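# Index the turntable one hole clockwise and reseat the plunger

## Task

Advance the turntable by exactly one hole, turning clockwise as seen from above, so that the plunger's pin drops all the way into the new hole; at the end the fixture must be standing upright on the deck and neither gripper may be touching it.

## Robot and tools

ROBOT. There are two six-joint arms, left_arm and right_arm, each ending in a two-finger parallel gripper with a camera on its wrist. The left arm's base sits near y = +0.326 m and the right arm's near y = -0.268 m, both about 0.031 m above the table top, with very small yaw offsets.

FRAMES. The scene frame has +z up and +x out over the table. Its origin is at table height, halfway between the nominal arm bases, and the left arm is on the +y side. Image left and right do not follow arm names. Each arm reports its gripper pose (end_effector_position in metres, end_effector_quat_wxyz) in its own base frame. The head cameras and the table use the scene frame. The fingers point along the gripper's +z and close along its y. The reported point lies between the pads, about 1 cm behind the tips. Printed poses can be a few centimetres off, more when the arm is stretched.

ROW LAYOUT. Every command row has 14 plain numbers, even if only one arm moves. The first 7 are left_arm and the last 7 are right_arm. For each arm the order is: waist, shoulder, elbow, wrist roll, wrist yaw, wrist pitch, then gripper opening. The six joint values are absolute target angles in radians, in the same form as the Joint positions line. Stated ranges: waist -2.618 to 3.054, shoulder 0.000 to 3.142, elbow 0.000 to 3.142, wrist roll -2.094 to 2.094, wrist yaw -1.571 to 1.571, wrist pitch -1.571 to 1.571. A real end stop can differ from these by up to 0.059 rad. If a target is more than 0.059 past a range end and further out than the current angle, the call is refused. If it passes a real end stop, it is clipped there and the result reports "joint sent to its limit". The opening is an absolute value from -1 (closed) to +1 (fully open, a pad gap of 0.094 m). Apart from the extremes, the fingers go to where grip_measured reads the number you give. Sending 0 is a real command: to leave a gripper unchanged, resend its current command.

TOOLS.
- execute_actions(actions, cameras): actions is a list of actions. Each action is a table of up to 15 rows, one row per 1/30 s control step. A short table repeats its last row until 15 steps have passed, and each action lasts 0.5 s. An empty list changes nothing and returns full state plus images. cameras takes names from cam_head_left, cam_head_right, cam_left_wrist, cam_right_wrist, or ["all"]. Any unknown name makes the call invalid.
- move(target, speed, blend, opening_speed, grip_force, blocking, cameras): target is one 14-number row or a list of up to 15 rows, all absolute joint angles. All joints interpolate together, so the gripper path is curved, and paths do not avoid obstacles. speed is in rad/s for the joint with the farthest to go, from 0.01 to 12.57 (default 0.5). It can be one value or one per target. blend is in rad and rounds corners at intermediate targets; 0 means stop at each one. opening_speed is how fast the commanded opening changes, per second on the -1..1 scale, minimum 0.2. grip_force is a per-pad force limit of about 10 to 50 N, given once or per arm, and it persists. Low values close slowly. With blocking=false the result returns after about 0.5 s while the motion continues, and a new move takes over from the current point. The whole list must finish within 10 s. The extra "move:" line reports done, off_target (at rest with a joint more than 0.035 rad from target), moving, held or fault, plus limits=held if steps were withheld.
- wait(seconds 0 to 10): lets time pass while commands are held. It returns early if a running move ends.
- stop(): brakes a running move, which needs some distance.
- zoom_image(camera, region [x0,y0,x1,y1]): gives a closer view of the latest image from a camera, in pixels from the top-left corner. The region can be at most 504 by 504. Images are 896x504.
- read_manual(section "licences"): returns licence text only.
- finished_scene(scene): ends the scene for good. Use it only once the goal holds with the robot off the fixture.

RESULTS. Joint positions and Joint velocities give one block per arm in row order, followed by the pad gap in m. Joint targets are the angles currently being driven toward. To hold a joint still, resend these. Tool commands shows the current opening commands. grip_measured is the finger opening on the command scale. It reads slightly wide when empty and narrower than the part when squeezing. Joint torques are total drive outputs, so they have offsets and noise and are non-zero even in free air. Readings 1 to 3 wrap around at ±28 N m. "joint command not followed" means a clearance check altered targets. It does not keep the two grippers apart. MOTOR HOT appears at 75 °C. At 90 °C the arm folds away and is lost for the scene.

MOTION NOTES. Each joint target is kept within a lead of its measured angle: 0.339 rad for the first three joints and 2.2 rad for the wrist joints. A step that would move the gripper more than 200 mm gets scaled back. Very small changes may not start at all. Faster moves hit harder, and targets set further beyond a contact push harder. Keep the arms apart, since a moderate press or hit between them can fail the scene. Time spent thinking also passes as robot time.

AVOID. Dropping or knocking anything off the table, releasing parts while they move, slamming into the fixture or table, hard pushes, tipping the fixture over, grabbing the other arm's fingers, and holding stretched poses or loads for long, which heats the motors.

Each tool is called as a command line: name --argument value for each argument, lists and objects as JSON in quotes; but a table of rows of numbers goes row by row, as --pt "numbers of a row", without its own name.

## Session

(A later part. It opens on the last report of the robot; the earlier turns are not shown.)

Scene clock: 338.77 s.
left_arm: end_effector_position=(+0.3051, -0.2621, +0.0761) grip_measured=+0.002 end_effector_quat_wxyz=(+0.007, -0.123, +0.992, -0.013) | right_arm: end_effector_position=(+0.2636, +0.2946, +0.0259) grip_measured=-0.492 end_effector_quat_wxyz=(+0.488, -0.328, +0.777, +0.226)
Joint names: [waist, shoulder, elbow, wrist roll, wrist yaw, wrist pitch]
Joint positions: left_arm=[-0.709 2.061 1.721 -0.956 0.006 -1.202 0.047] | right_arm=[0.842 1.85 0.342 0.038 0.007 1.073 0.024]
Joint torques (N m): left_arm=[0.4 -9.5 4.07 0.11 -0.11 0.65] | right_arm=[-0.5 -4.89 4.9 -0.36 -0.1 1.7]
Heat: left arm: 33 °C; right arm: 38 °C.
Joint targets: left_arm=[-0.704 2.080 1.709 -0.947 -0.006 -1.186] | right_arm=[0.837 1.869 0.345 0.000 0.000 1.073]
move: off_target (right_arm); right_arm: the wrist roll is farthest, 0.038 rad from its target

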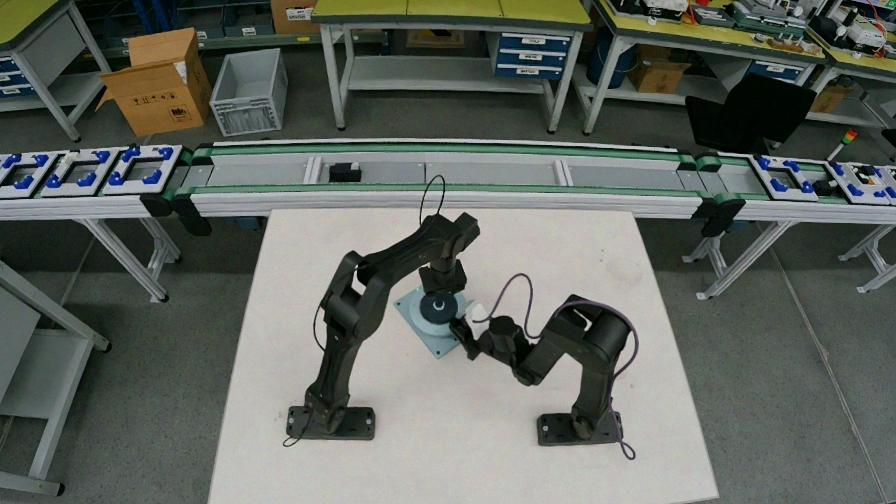

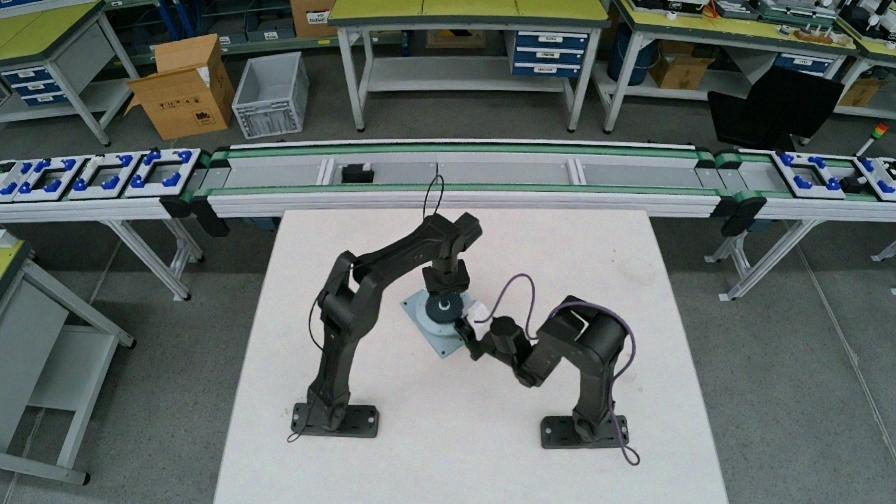

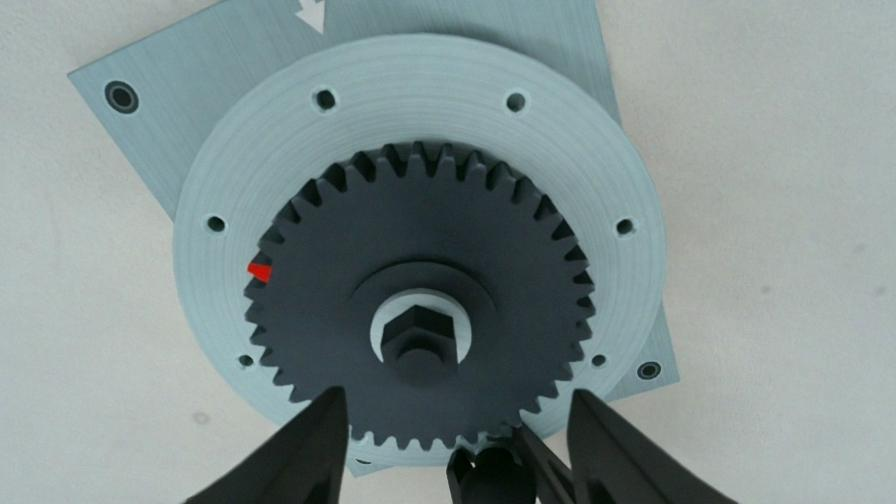

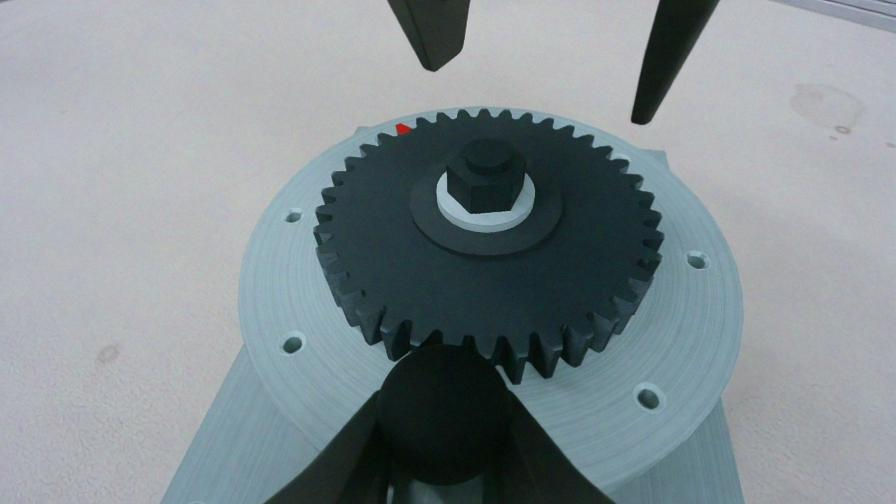

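move --target '[-0.717,2.068,1.631,-0.96,-0.012,-1.146,0.0,0.837,1.869,0.345,0,0,1.073,-0.65]' --speed 0.2 --cameras '["cam_left_wrist","cam_right_wrist"]'

Scene clock: 355.00 s.
left_arm: end_effector_position=(+0.2965, -0.2534, +0.0565) grip_measured=+0.002 end_effector_quat_wxyz=(-0.003, -0.123, +0.992, +0.003) | right_arm: end_effector_position=(+0.2636, +0.2946, +0.0259) grip_measured=-0.492 end_effector_quat_wxyz=(+0.488, -0.328, +0.777, +0.226)
Joint names: [waist, shoulder, elbow, wrist roll, wrist yaw, wrist pitch]
Joint positions: left_arm=[-0.709 2.061 1.643 -0.956 0.001 -1.162 0.047] | right_arm=[0.842 1.85 0.342 0.038 0.007 1.073 0.024]
Joint torques (N m): left_arm=[-0.65 -10.45 3.93 -0.03 -0.13 0.57] | right_arm=[-0.54 -4.88 4.89 -0.37 -0.08 1.7]
Heat: left arm: 32 °C; right arm: 38 °C.
Joint targets: left_arm=[-0.717 2.068 1.631 -0.960 -0.012 -1.146] | right_arm=[0.837 1.869 0.345 0.000 0.000 1.073]
move: off_target (right_arm); right_arm: the wrist roll is farthest, 0.038 rad from its target
Images, in order (width x height): cam_left_wrist 896x504, cam_right_wrist 896x504.

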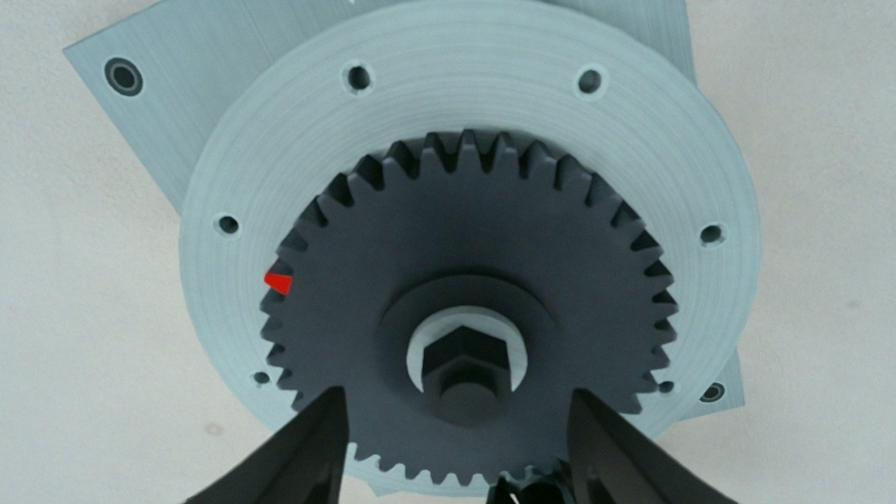

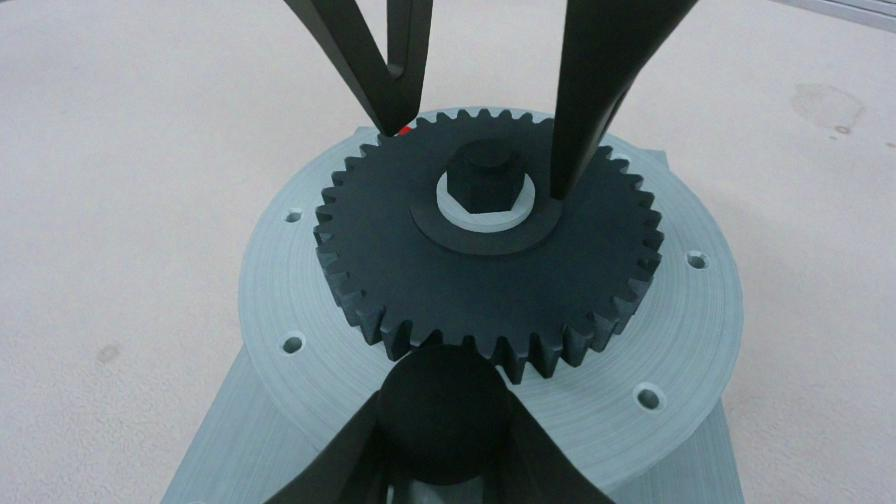

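move --target '[-0.735,2.083,1.563,-0.965,-0.012,-1.059,0.0,0.837,1.869,0.345,0,0,1.073,-0.65]' --speed 0.15 --cameras '["cam_left_wrist","cam_right_wrist"]'

Scene clock: 369.23 s.
left_arm: end_effector_position=(+0.2914, -0.2586, +0.0399) grip_measured=+0.002 end_effector_quat_wxyz=(+0.001, -0.113, +0.994, -0.001) | right_arm: end_effector_position=(+0.2636, +0.2946, +0.0259) grip_measured=-0.492 end_effector_quat_wxyz=(+0.488, -0.328, +0.777, +0.226)
Joint names: [waist, shoulder, elbow, wrist roll, wrist yaw, wrist pitch]
Joint positions: left_arm=[-0.728 2.061 1.576 -0.956 0 -1.082 0.047] | right_arm=[0.842 1.85 0.342 0.038 0.007 1.073 0.024]
Joint torques (N m): left_arm=[-0.59 -9.01 3.82 -0.09 -0.1 0.69] | right_arm=[-0.47 -4.92 4.92 -0.37 -0.09 1.7]
Heat: left arm: 32 °C; right arm: 38 °C.
Joint targets: left_arm=[-0.735 2.083 1.563 -0.965 -0.012 -1.059] | right_arm=[0.837 1.869 0.345 0.000 0.000 1.073]
move: off_target (right_arm); right_arm: the wrist roll is farthest, 0.038 rad from its target
Images, in order (width x height): cam_left_wrist 896x504, cam_right_wrist 896x504.

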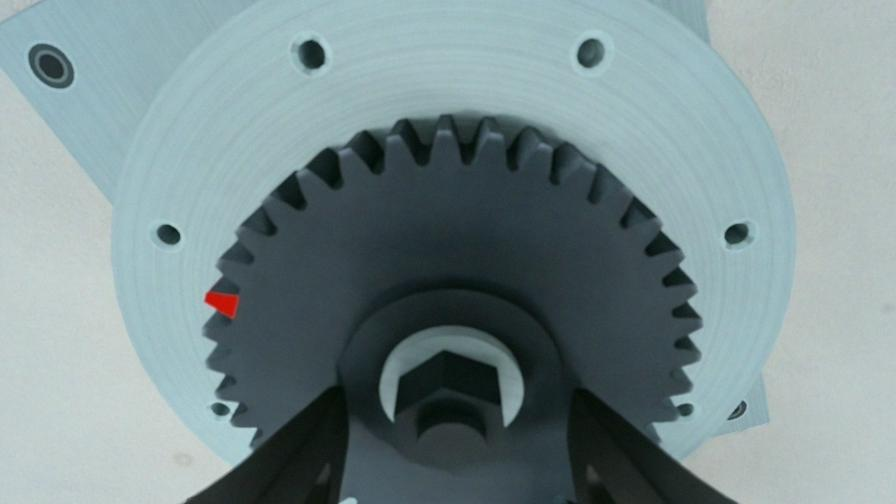

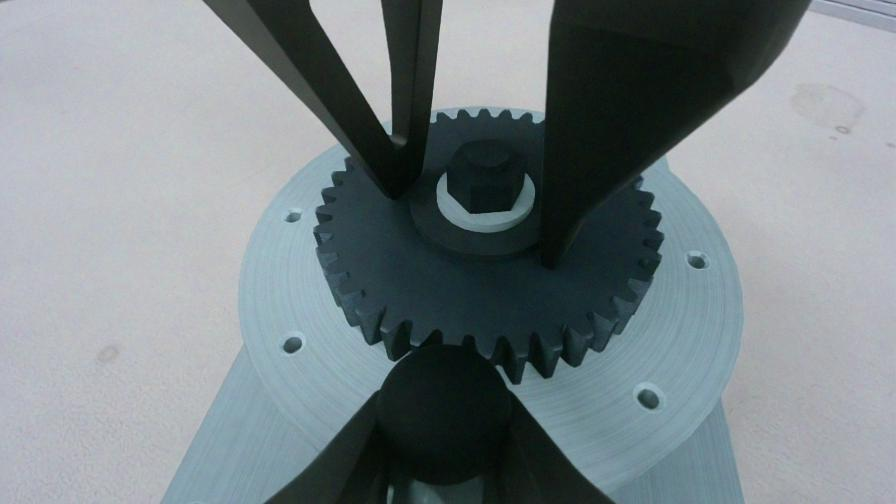

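move --target '[-0.735,2.087,1.545,-0.965,-0.012,-1.041,0.0,0.837,1.869,0.345,0,0,1.073,-0.65]' --speed 0.1 --cameras '["cam_left_wrist","cam_right_wrist"]'

Scene clock: 382.33 s.
left_arm: end_effector_position=(+0.2914, -0.2584, +0.0380) grip_measured=+0.002 end_effector_quat_wxyz=(+0.002, -0.113, +0.994, -0.001) | right_arm: end_effector_position=(+0.2636, +0.2946, +0.0259) grip_measured=-0.492 end_effector_quat_wxyz=(+0.488, -0.328, +0.777, +0.226)
Joint names: [waist, shoulder, elbow, wrist roll, wrist yaw, wrist pitch]
Joint positions: left_arm=[-0.728 2.061 1.568 -0.956 -0.001 -1.074 0.047] | right_arm=[0.842 1.85 0.342 0.038 0.007 1.073 0.024]
Joint torques (N m): left_arm=[-0.55 -8.65 3.08 -0.09 -0.11 0.8] | right_arm=[-0.53 -4.88 4.86 -0.36 -0.07 1.7]
Heat: left arm: 32 °C; right arm: 39 °C.
Joint targets: left_arm=[-0.735 2.087 1.545 -0.965 -0.012 -1.041] | right_arm=[0.837 1.869 0.345 0.000 0.000 1.073]
move: off_target (right_arm); right_arm: the wrist roll is farthest, 0.038 rad from its target
Images, in order (width x height): cam_left_wrist 896x504, cam_right_wrist 896x504.

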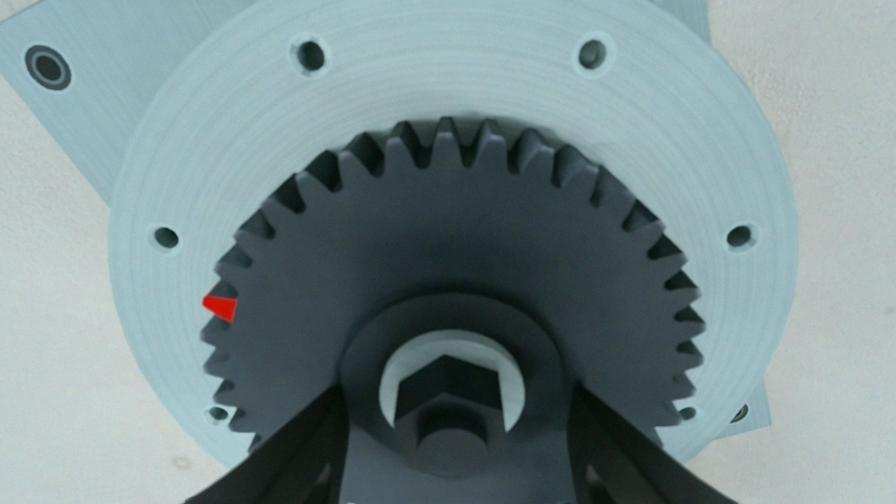

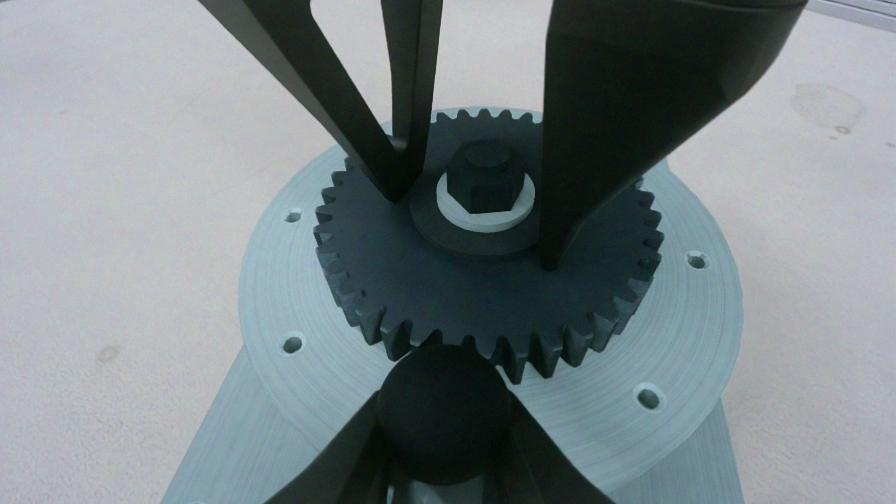

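move --pt "-0.735 2.087 1.566 -0.965 -0.012 -1.062 0.0 0.837 1.869 0.345 0 0 1.073 -0.65" --pt "-0.735 2.087 1.566 -0.965 -0.012 -1.062 -0.8 0.837 1.869 0.345 0 0 1.073 -0.65" --speed 0.1 --opening_speed 0.5 --cameras '["cam_left_wrist","cam_right_wrist"]'

Scene clock: 393.03 s.
left_arm: end_effector_position=(+0.2747, -0.2602, +0.0384) grip_measured=-0.798 end_effector_quat_wxyz=(-0.029, -0.109, +0.994, +0.001) | right_arm: end_effector_position=(+0.2636, +0.2946, +0.0259) grip_measured=-0.492 end_effector_quat_wxyz=(+0.488, -0.328, +0.777, +0.226)
Joint names: [waist, shoulder, elbow, wrist roll, wrist yaw, wrist pitch]
Joint positions: left_arm=[-0.741 2.061 1.568 -0.957 0.042 -1.118 0.009] | right_arm=[0.842 1.85 0.342 0.038 0.007 1.073 0.024]
Joint torques (N m): left_arm=[0.46 -8.55 4.53 -0.08 -0.5 0.99] | right_arm=[-0.47 -4.9 4.89 -0.37 -0.09 1.71]
Heat: left arm: 32 °C; right arm: 39 °C.
Joint targets: left_arm=[-0.735 2.087 1.566 -0.965 -0.012 -1.062] | right_arm=[0.837 1.869 0.345 0.000 0.000 1.073]
move: off_target (left_arm, right_arm); left_arm: the wrist pitch is farthest, 0.056 rad from its target; right_arm: the wrist roll is farthest, 0.038 rad from its target
Images, in order (width x height): cam_left_wrist 896x504, cam_right_wrist 896x504.

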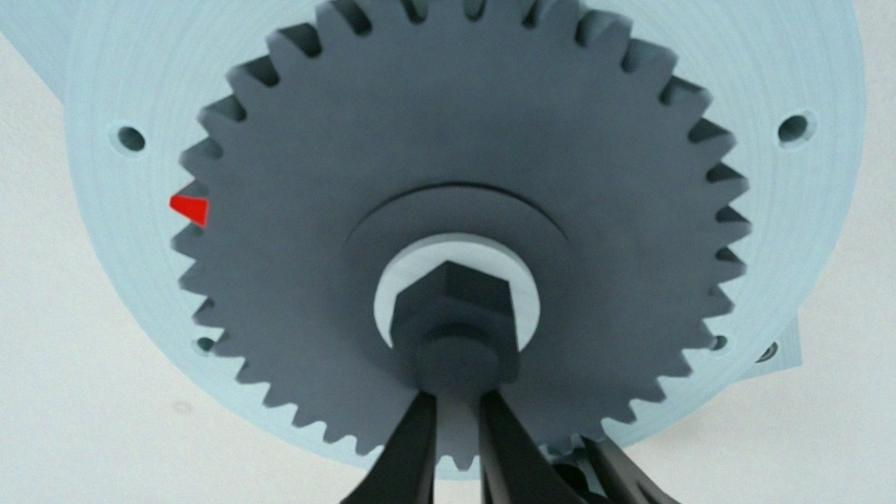

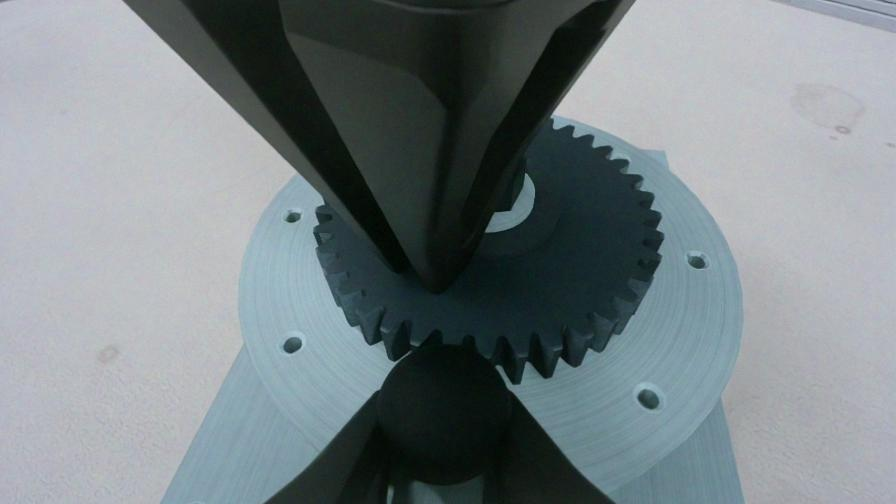

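move --pt "-0.741 2.065 1.575 -0.957 0.042 -1.118 0.0 0.837 1.869 0.345 0 0 1.073 -0.65" --pt "-0.72 2.085 1.64 -0.957 -0.01 -1.130 0.0 0.837 1.869 0.345 0 0 1.073 -0.65" --pt "-0.702 2.10 1.598 -0.94 -0.01 -1.078 0.0 0.837 1.869 0.345 0 0 1.073 -0.65" --speed 0.2 --opening_speed 1.0 --cameras '["cam_left_wrist","cam_right_wrist"]'

Scene clock: 460.67 s.
left_arm: end_effector_position=(+0.3025, -0.2574, +0.0425) grip_measured=-0.002 end_effector_quat_wxyz=(+0.003, -0.121, +0.993, -0.005) | right_arm: end_effector_position=(+0.2636, +0.2946, +0.0259) grip_measured=-0.492 end_effector_quat_wxyz=(+0.488, -0.328, +0.777, +0.226)
Joint names: [waist, shoulder, elbow, wrist roll, wrist yaw, wrist pitch]
Joint positions: left_arm=[-0.707 2.079 1.615 -0.95 0.002 -1.095 0.047] | right_arm=[0.842 1.85 0.342 0.038 0.007 1.073 0.024]
Joint torques (N m): left_arm=[0.36 -9.36 3.6 0.11 -0.11 0.63] | right_arm=[-0.49 -4.94 4.86 -0.36 -0.09 1.71]
Heat: left arm: 32 °C; right arm: 39 °C.
Joint targets: left_arm=[-0.702 2.100 1.598 -0.940 -0.010 -1.078] | right_arm=[0.837 1.869 0.345 0.000 0.000 1.073]
move: off_target (right_arm); right_arm: the wrist roll is farthest, 0.038 rad from its target
Images, in order (width x height): cam_left_wrist 896x504, cam_right_wrist 896x504.

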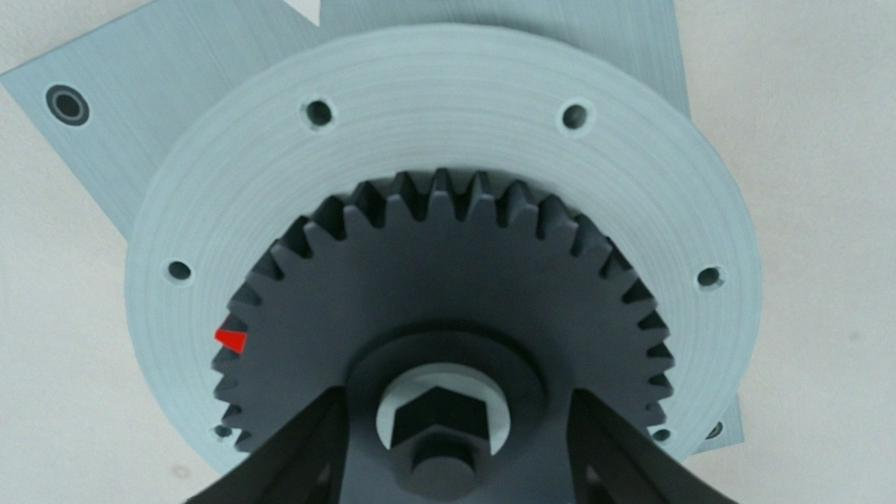

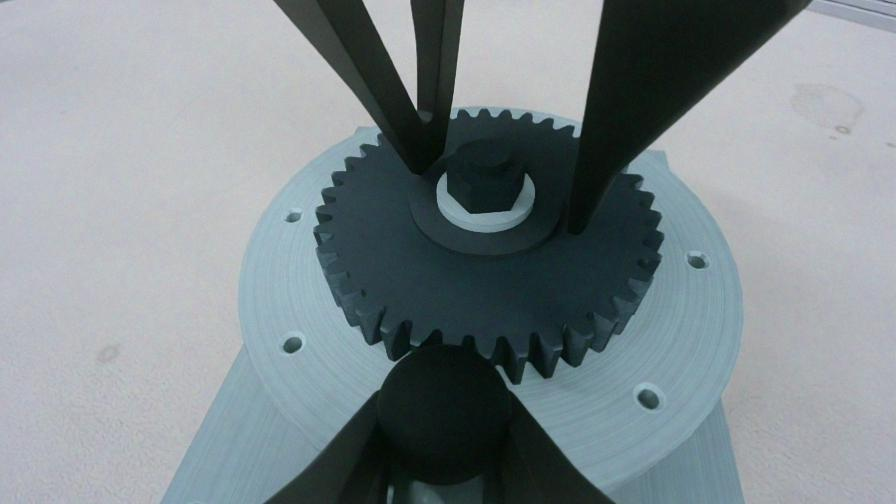

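move --pt "-0.694 2.104 1.588 -0.94 -0.01 -1.066 0.0 0.837 1.869 0.345 0 0 1.073 -0.65" --pt "-0.694 2.104 1.588 -0.94 -0.01 -1.066 -0.6 0.837 1.869 0.345 0 0 1.073 -0.65" --speed 0.1 --opening_speed 0.3 --cameras '["cam_left_wrist","cam_right_wrist"]'

Scene clock: 474.93 s.
left_arm: end_effector_position=(+0.3035, -0.2534, +0.0400) grip_measured=-0.459 end_effector_quat_wxyz=(+0.004, -0.124, +0.992, -0.001) | right_arm: end_effector_position=(+0.2636, +0.2946, +0.0259) grip_measured=-0.492 end_effector_quat_wxyz=(+0.488, -0.328, +0.777, +0.226)
Joint names: [waist, shoulder, elbow, wrist roll, wrist yaw, wrist pitch]
Joint positions: left_arm=[-0.701 2.079 1.605 -0.949 -0.006 -1.09 0.025] | right_arm=[0.842 1.85 0.342 0.038 0.007 1.073 0.024]
Joint torques (N m): left_arm=[0.5 -8.96 3.6 0.13 -0.04 0.71] | right_arm=[-0.54 -4.9 4.86 -0.37 -0.09 1.71]
Heat: left arm: 33 °C; right arm: 39 °C.
Joint targets: left_arm=[-0.694 2.104 1.588 -0.940 -0.010 -1.066] | right_arm=[0.837 1.869 0.345 0.000 0.000 1.073]
move: off_target (right_arm); right_arm: the wrist roll is farthest, 0.038 rad from its target
Images, in order (width x height): cam_left_wrist 896x504, cam_right_wrist 896x504.

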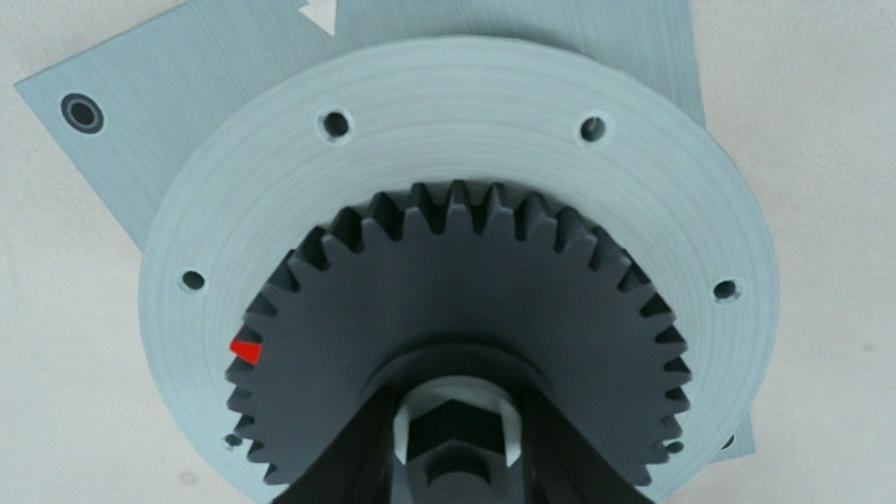

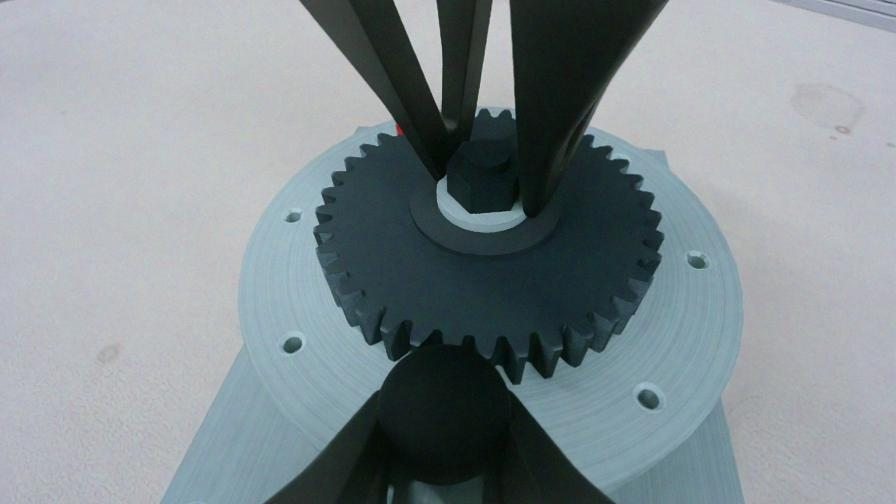

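zoom_image --camera "cam_right_wrist" --region '[380, 80, 620, 270]'

zoom_image --camera "cam_left_wrist" --region '[330, 330, 580, 504]'

Scaled by 2.100 from the camera's 896x504 image, which has a finer 1280x720 frame.

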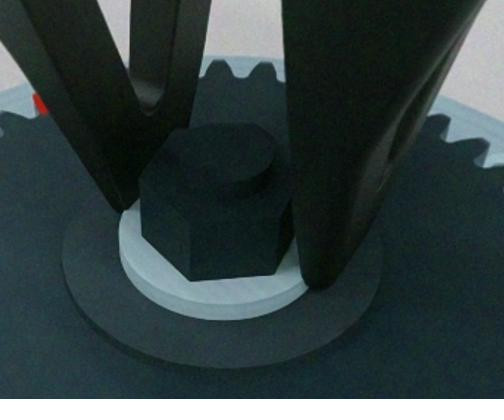

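Scaled by 2.016 from the camera's 896x504 image, which has a finer 1280x720 frame.

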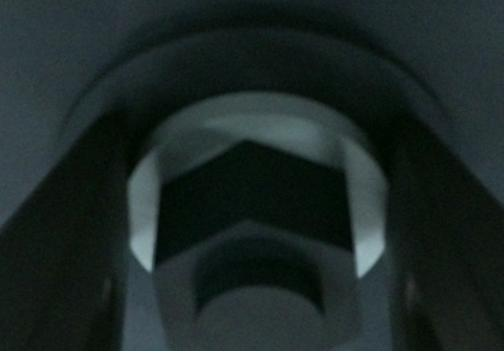

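move --pt "-0.694 2.104 1.588 -0.94 -0.01 -1.066 -0.2 0.837 1.869 0.345 0 0 1.073 -0.65" --pt "-0.694 2.100 1.602 -0.94 -0.01 -1.082 -0.2 0.837 1.869 0.345 0 0 1.073 -0.65" --pt "-0.694 2.100 1.602 -0.94 -0.01 -1.082 -0.75 0.837 1.869 0.345 0 0 1.073 -0.65" --speed 0.1 --opening_speed 0.4 --cameras '["cam_left_wrist","cam_right_wrist"]'

zoom_image --camera "cam_right_wrist" --region '[380, 80, 620, 270]'

Scene clock: 497.17 s.
left_arm: end_effector_position=(+0.3039, -0.2534, +0.0401) grip_measured=-0.459 end_effector_quat_wxyz=(+0.005, -0.124, +0.992, -0.001) | right_arm: end_effector_position=(+0.2636, +0.2946, +0.0259) grip_measured=-0.492 end_effector_quat_wxyz=(+0.488, -0.328, +0.777, +0.226)
Joint names: [waist, shoulder, elbow, wrist roll, wrist yaw, wrist pitch]
Joint positions: left_arm=[-0.701 2.079 1.605 -0.949 -0.007 -1.088 0.025] | right_arm=[0.842 1.85 0.342 0.038 0.007 1.073 0.024]
Joint torques (N m): left_arm=[0.51 -9.37 4.62 0.11 -0.05 0.49] | right_arm=[-0.51 -4.86 4.92 -0.37 -0.08 1.71]
Heat: left arm: 34 °C; right arm: 40 °C.
Joint targets: left_arm=[-0.694 2.100 1.602 -0.940 -0.010 -1.082] | right_arm=[0.837 1.869 0.345 0.000 0.000 1.073]
move: off_target (right_arm); right_arm: the wrist roll is farthest, 0.038 rad from its target
Images, in order (width x height): cam_left_wrist 896x504, cam_right_wrist 896x504.

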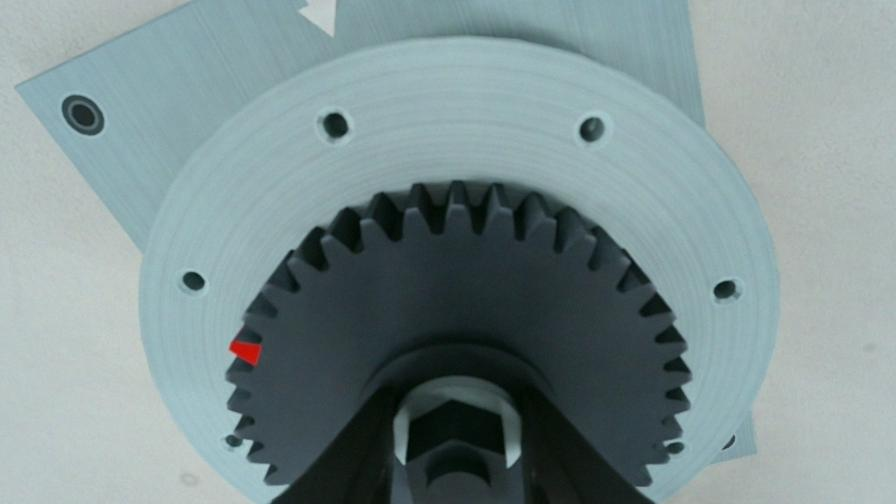

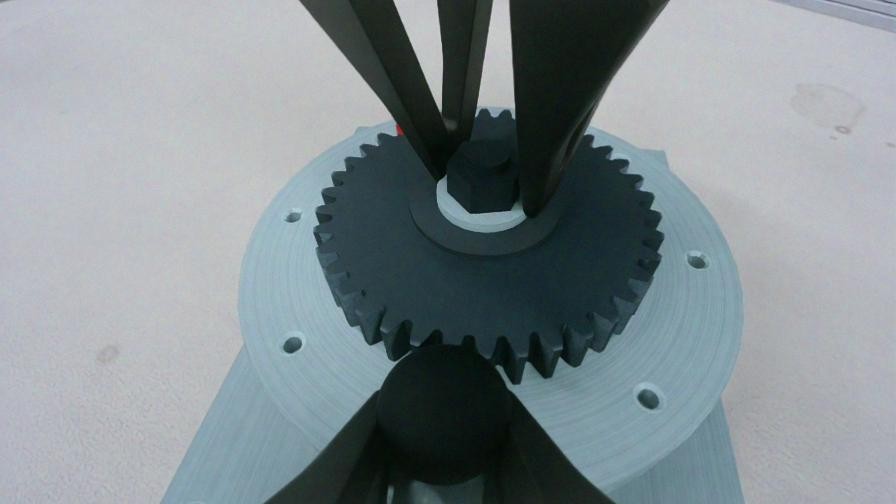

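Scaled by 2.100 from the camera's 896x504 image, which has a finer 1280x720 frame.

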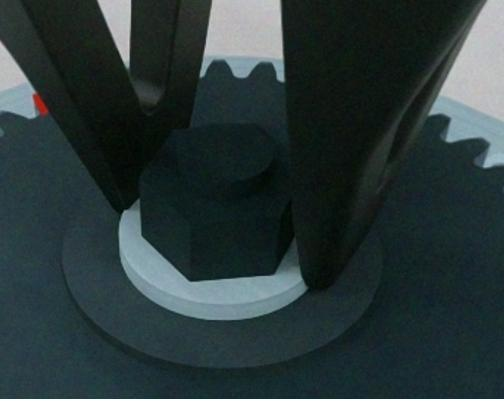

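move --pt "-0.694 2.100 1.602 -0.94 -0.01 -1.082 -0.2 0.837 1.869 0.345 0 0 1.073 -0.65" --pt "-0.694 2.100 1.642 -0.94 -0.01 -1.118 -0.2 0.837 1.869 0.345 0 0 1.073 -0.65" --speed 0.1 --opening_speed 0.6 --cameras '["cam_left_wrist","cam_right_wrist"]'

zoom_image --camera "cam_right_wrist" --region '[380, 80, 620, 270]'

Scene clock: 510.30 s.
left_arm: end_effector_position=(+0.3040, -0.2536, +0.0425) grip_measured=-0.202 end_effector_quat_wxyz=(+0.005, -0.124, +0.992, +0.000) | right_arm: end_effector_position=(+0.2636, +0.2946, +0.0259) grip_measured=-0.492 end_effector_quat_wxyz=(+0.488, -0.328, +0.777, +0.226)
Joint names: [waist, shoulder, elbow, wrist roll, wrist yaw, wrist pitch]
Joint positions: left_arm=[-0.701 2.079 1.615 -0.949 -0.006 -1.099 0.038] | right_arm=[0.842 1.85 0.342 0.038 0.007 1.073 0.024]
Joint torques (N m): left_arm=[0.5 -9.35 6.99 0.11 -0.05 0.21] | right_arm=[-0.53 -4.94 4.9 -0.37 -0.07 1.68]
Heat: left arm: 35 °C; right arm: 40 °C.
Joint targets: left_arm=[-0.694 2.100 1.642 -0.940 -0.010 -1.118] | right_arm=[0.837 1.869 0.345 0.000 0.000 1.073]
move: off_target (right_arm); right_arm: the wrist roll is farthest, 0.038 rad from its target
Images, in order (width x height): cam_left_wrist 896x504, cam_right_wrist 896x504.

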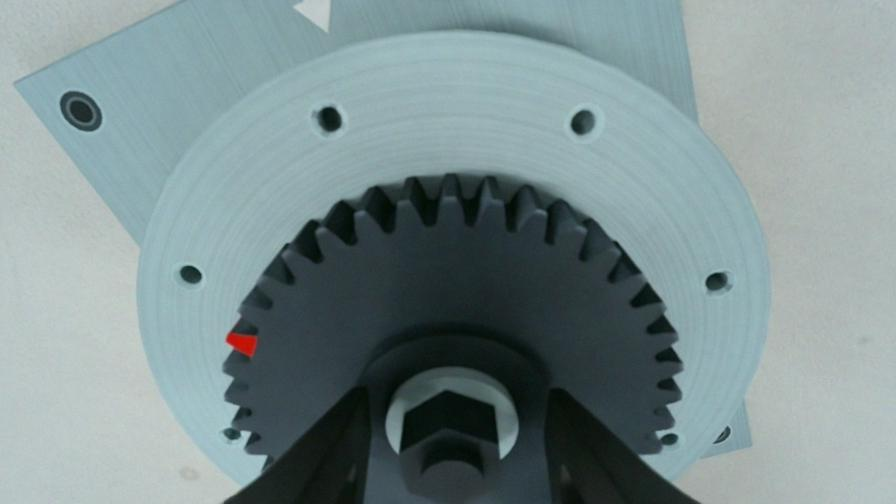

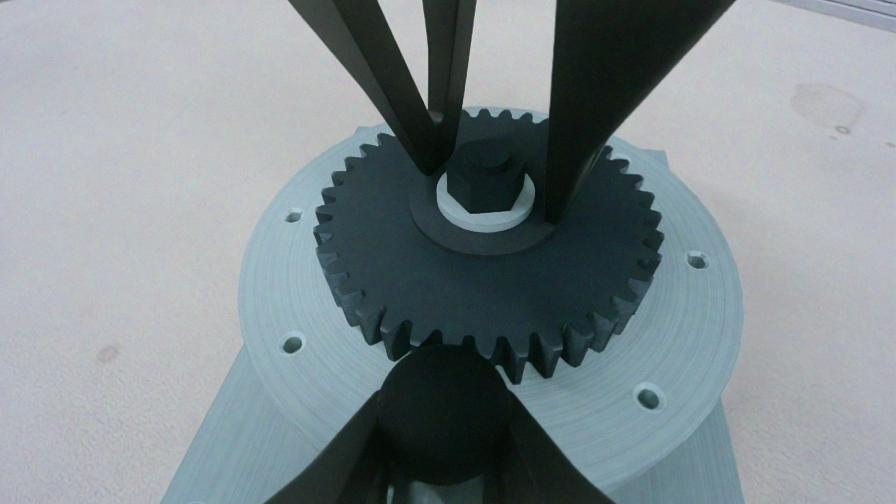

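Scaled by 2.100 from the camera's 896x504 image, which has a finer 1280x720 frame.

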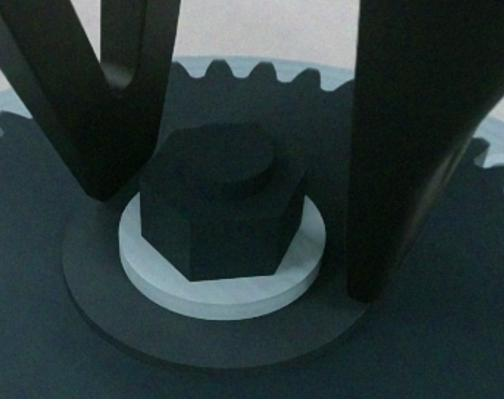

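move --pt "-0.694 2.100 1.655 -0.94 -0.01 -1.135 -0.2 0.837 1.869 0.345 0 0 1.073 -0.65" --pt "-0.694 2.100 1.655 -0.94 -0.01 -1.135 -0.8 0.837 1.869 0.345 0 0 1.073 -0.65" --speed 0.1 --opening_speed 0.4 --cameras '["cam_left_wrist","cam_right_wrist"]'

zoom_image --camera "cam_right_wrist" --region '[380, 80, 620, 270]'

Scene clock: 519.30 s.
left_arm: end_effector_position=(+0.3031, -0.2528, +0.0456) grip_measured=-0.613 end_effector_quat_wxyz=(+0.002, -0.124, +0.992, +0.003) | right_arm: end_effector_position=(+0.2636, +0.2946, +0.0259) grip_measured=-0.492 end_effector_quat_wxyz=(+0.488, -0.328, +0.777, +0.226)
Joint names: [waist, shoulder, elbow, wrist roll, wrist yaw, wrist pitch]
Joint positions: left_arm=[-0.701 2.079 1.627 -0.95 -0.006 -1.12 0.018] | right_arm=[0.842 1.85 0.342 0.038 0.007 1.073 0.024]
Joint torques (N m): left_arm=[0.49 -9.35 7.01 0.13 -0.04 0.22] | right_arm=[-0.55 -4.9 4.86 -0.37 -0.08 1.72]
Heat: left arm: 35 °C; right arm: 40 °C.
Joint targets: left_arm=[-0.694 2.100 1.655 -0.940 -0.010 -1.135] | right_arm=[0.837 1.869 0.345 0.000 0.000 1.073]
move: off_target (right_arm); right_arm: the wrist roll is farthest, 0.038 rad from its target
Images, in order (width x height): cam_left_wrist 896x504, cam_right_wrist 896x504.

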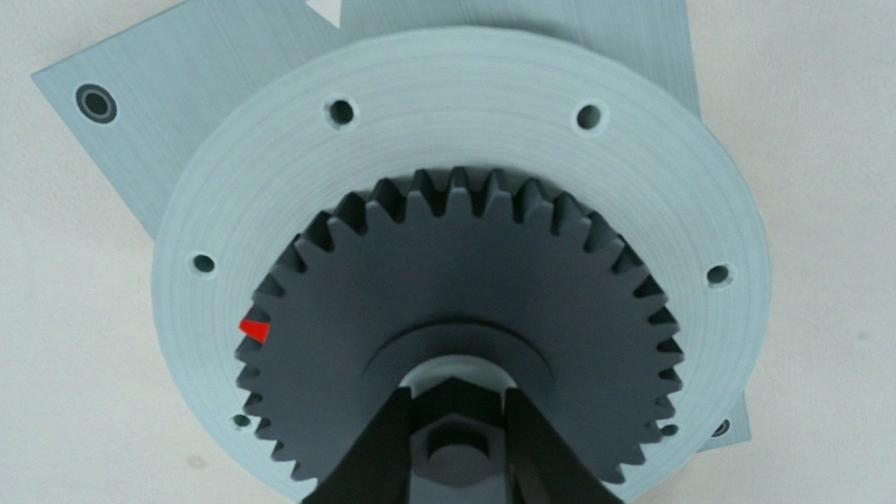

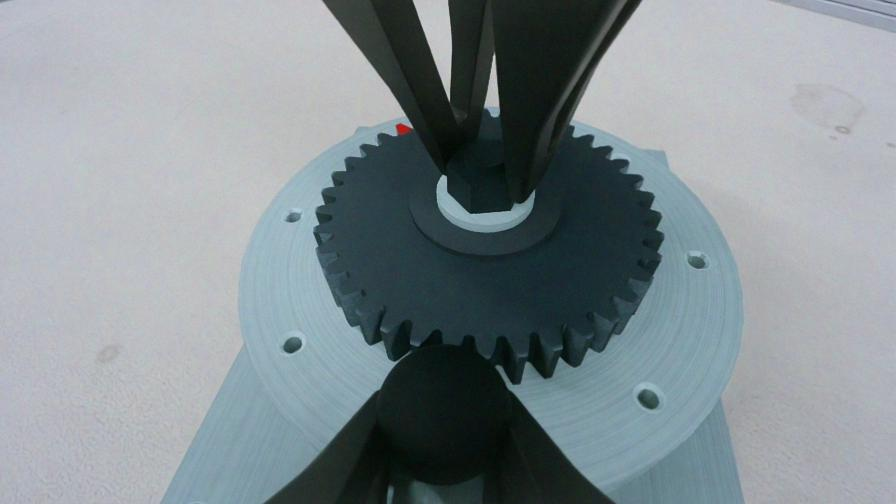

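Scaled by 2.100 from the camera's 896x504 image, which has a finer 1280x720 frame.

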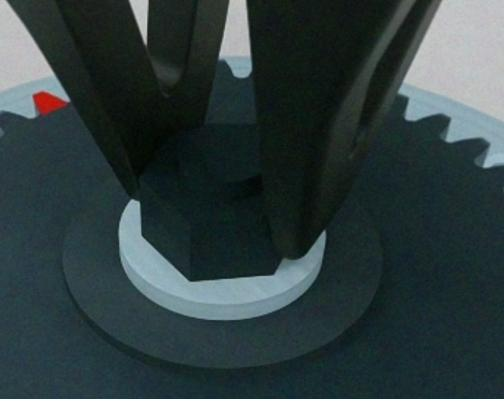

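move --target '[-0.694,2.100,1.655,-0.94,-0.01,-1.135,-0.8,0.837,1.794,0.352,0,0,0.995,-0.65]' --speed 0.1 --cameras '["cam_left_wrist","cam_right_wrist"]'

Scene clock: 530.57 s.
left_arm: end_effector_position=(+0.3031, -0.2528, +0.0456) grip_measured=-0.613 end_effector_quat_wxyz=(+0.002, -0.124, +0.992, +0.003) | right_arm: end_effector_position=(+0.2633, +0.2943, +0.0259) grip_measured=-0.493 end_effector_quat_wxyz=(+0.480, -0.330, +0.782, +0.223)
Joint names: [waist, shoulder, elbow, wrist roll, wrist yaw, wrist pitch]
Joint positions: left_arm=[-0.701 2.079 1.627 -0.95 -0.006 -1.12 0.018] | right_arm=[0.842 1.824 0.351 0.038 0.007 1.017 0.024]
Joint torques (N m): left_arm=[0.53 -9.35 7.04 0.13 -0.04 0.23] | right_arm=[-0.51 -8.62 4.9 -0.36 -0.09 1.49]
Heat: left arm: 35 °C; right arm: 40 °C.
Joint targets: left_arm=[-0.694 2.100 1.655 -0.940 -0.010 -1.135] | right_arm=[0.837 1.794 0.352 0.000 0.000 0.995]
move: off_target (right_arm); right_arm: the wrist roll is farthest, 0.038 rad from its target
Images, in order (width x height): cam_left_wrist 896x504, cam_right_wrist 896x504.

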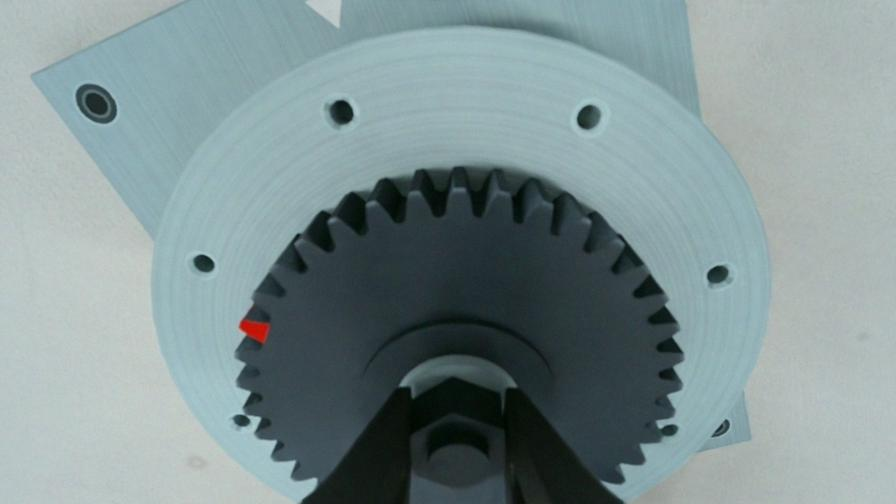

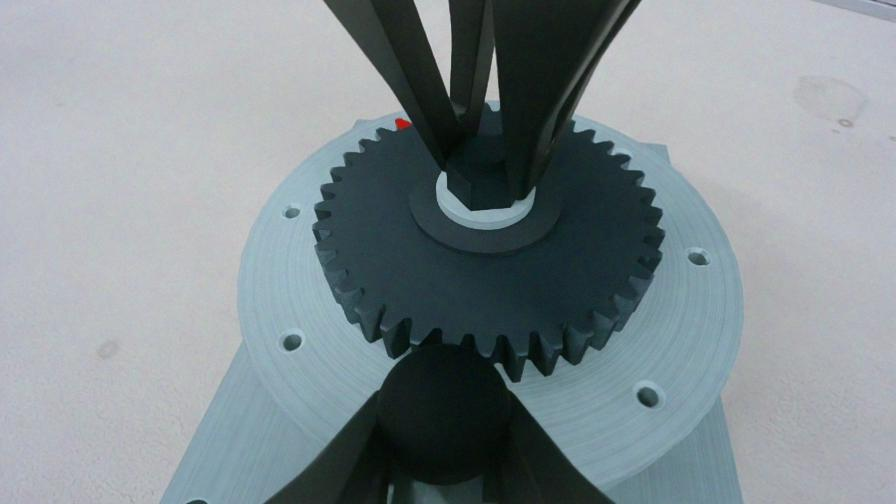

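move --target '[-0.694,2.100,1.655,-0.94,-0.01,-1.135,-0.8,0.837,1.74,0.36,0,0,1.01,-0.65]' --speed 0.1 --cameras '["cam_left_wrist","cam_right_wrist"]'

Scene clock: 536.47 s.
left_arm: end_effector_position=(+0.3025, -0.2534, +0.0456) grip_measured=-0.613 end_effector_quat_wxyz=(+0.000, -0.126, +0.992, +0.001) | right_arm: end_effector_position=(+0.2626, +0.2932, +0.0270) grip_measured=-0.497 end_effector_quat_wxyz=(+0.473, -0.332, +0.786, +0.219)
Joint names: [waist, shoulder, elbow, wrist roll, wrist yaw, wrist pitch]
Joint positions: left_arm=[-0.701 2.079 1.627 -0.953 -0.002 -1.12 0.018] | right_arm=[0.842 1.793 0.357 0.038 0.008 0.962 0.024]
Joint torques (N m): left_arm=[0.47 -9.37 7.04 0.17 -0.09 0.23] | right_arm=[-0.54 -10.39 5.31 -0.36 -0.09 2.11]
Heat: left arm: 35 °C; right arm: 39 °C.
Joint targets: left_arm=[-0.694 2.100 1.655 -0.940 -0.010 -1.135] | right_arm=[0.837 1.740 0.360 0.000 0.000 1.010]
move: off_target (right_arm); right_arm: the shoulder is farthest, 0.053 rad from its target
Images, in order (width x height): cam_left_wrist 896x504, cam_right_wrist 896x504.

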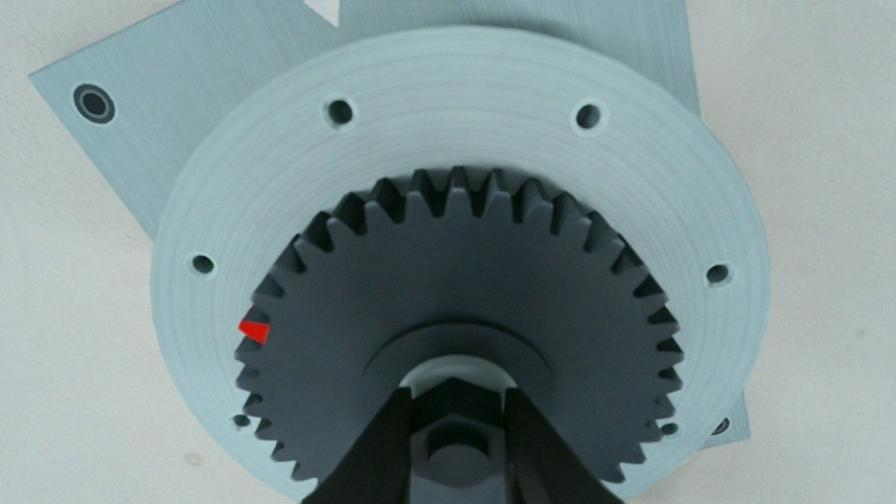

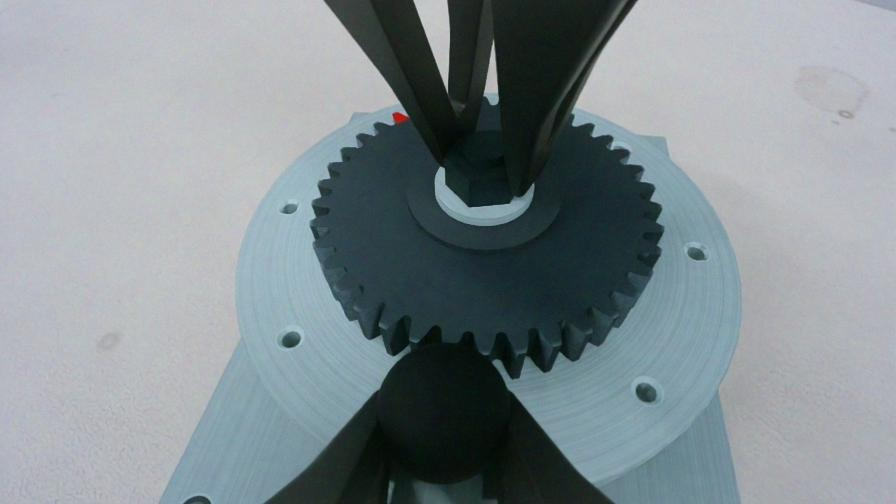

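move --target '[-0.694,2.100,1.655,-0.94,-0.01,-1.135,-0.8,0.837,1.72,0.37,0,0,1.06,-0.65]' --speed 0.1 --cameras '["cam_right_wrist"]'

Scene clock: 540.87 s.
left_arm: end_effector_position=(+0.3023, -0.2534, +0.0456) grip_measured=-0.613 end_effector_quat_wxyz=(+0.000, -0.127, +0.992, +0.001) | right_arm: end_effector_position=(+0.2625, +0.2931, +0.0280) grip_measured=-0.498 end_effector_quat_wxyz=(+0.473, -0.332, +0.786, +0.219)
Joint names: [waist, shoulder, elbow, wrist roll, wrist yaw, wrist pitch]
Joint positions: left_arm=[-0.701 2.079 1.627 -0.954 -0.001 -1.12 0.018] | right_arm=[0.842 1.787 0.357 0.037 0.008 0.956 0.024]
Joint torques (N m): left_arm=[0.53 -9.33 7.02 0.18 -0.09 0.22] | right_arm=[-0.54 -11.45 6.38 -0.36 -0.1 2.62]
Heat: left arm: 35 °C; right arm: 40 °C.
Joint targets: left_arm=[-0.694 2.100 1.655 -0.940 -0.010 -1.135] | right_arm=[0.837 1.720 0.370 0.000 0.000 1.060]
move: off_target (right_arm); right_arm: the wrist pitch is farthest, 0.104 rad from its target
Images, in order (width x height): cam_right_wrist 896x504.

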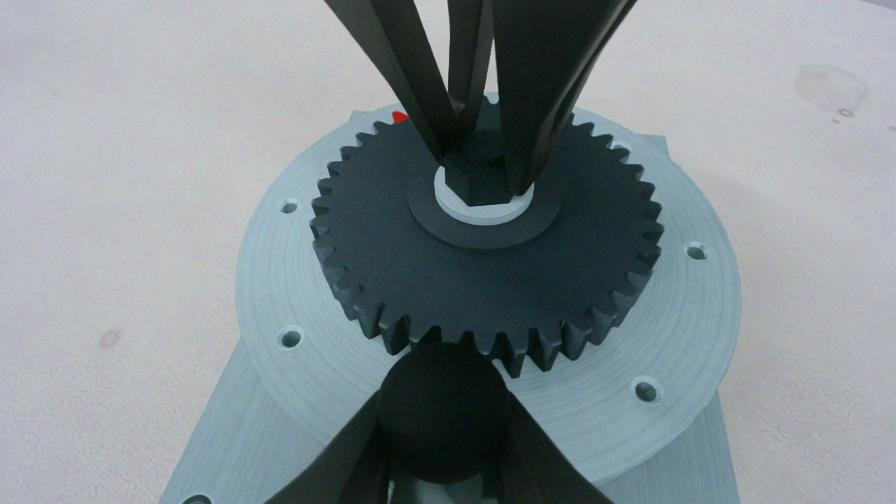

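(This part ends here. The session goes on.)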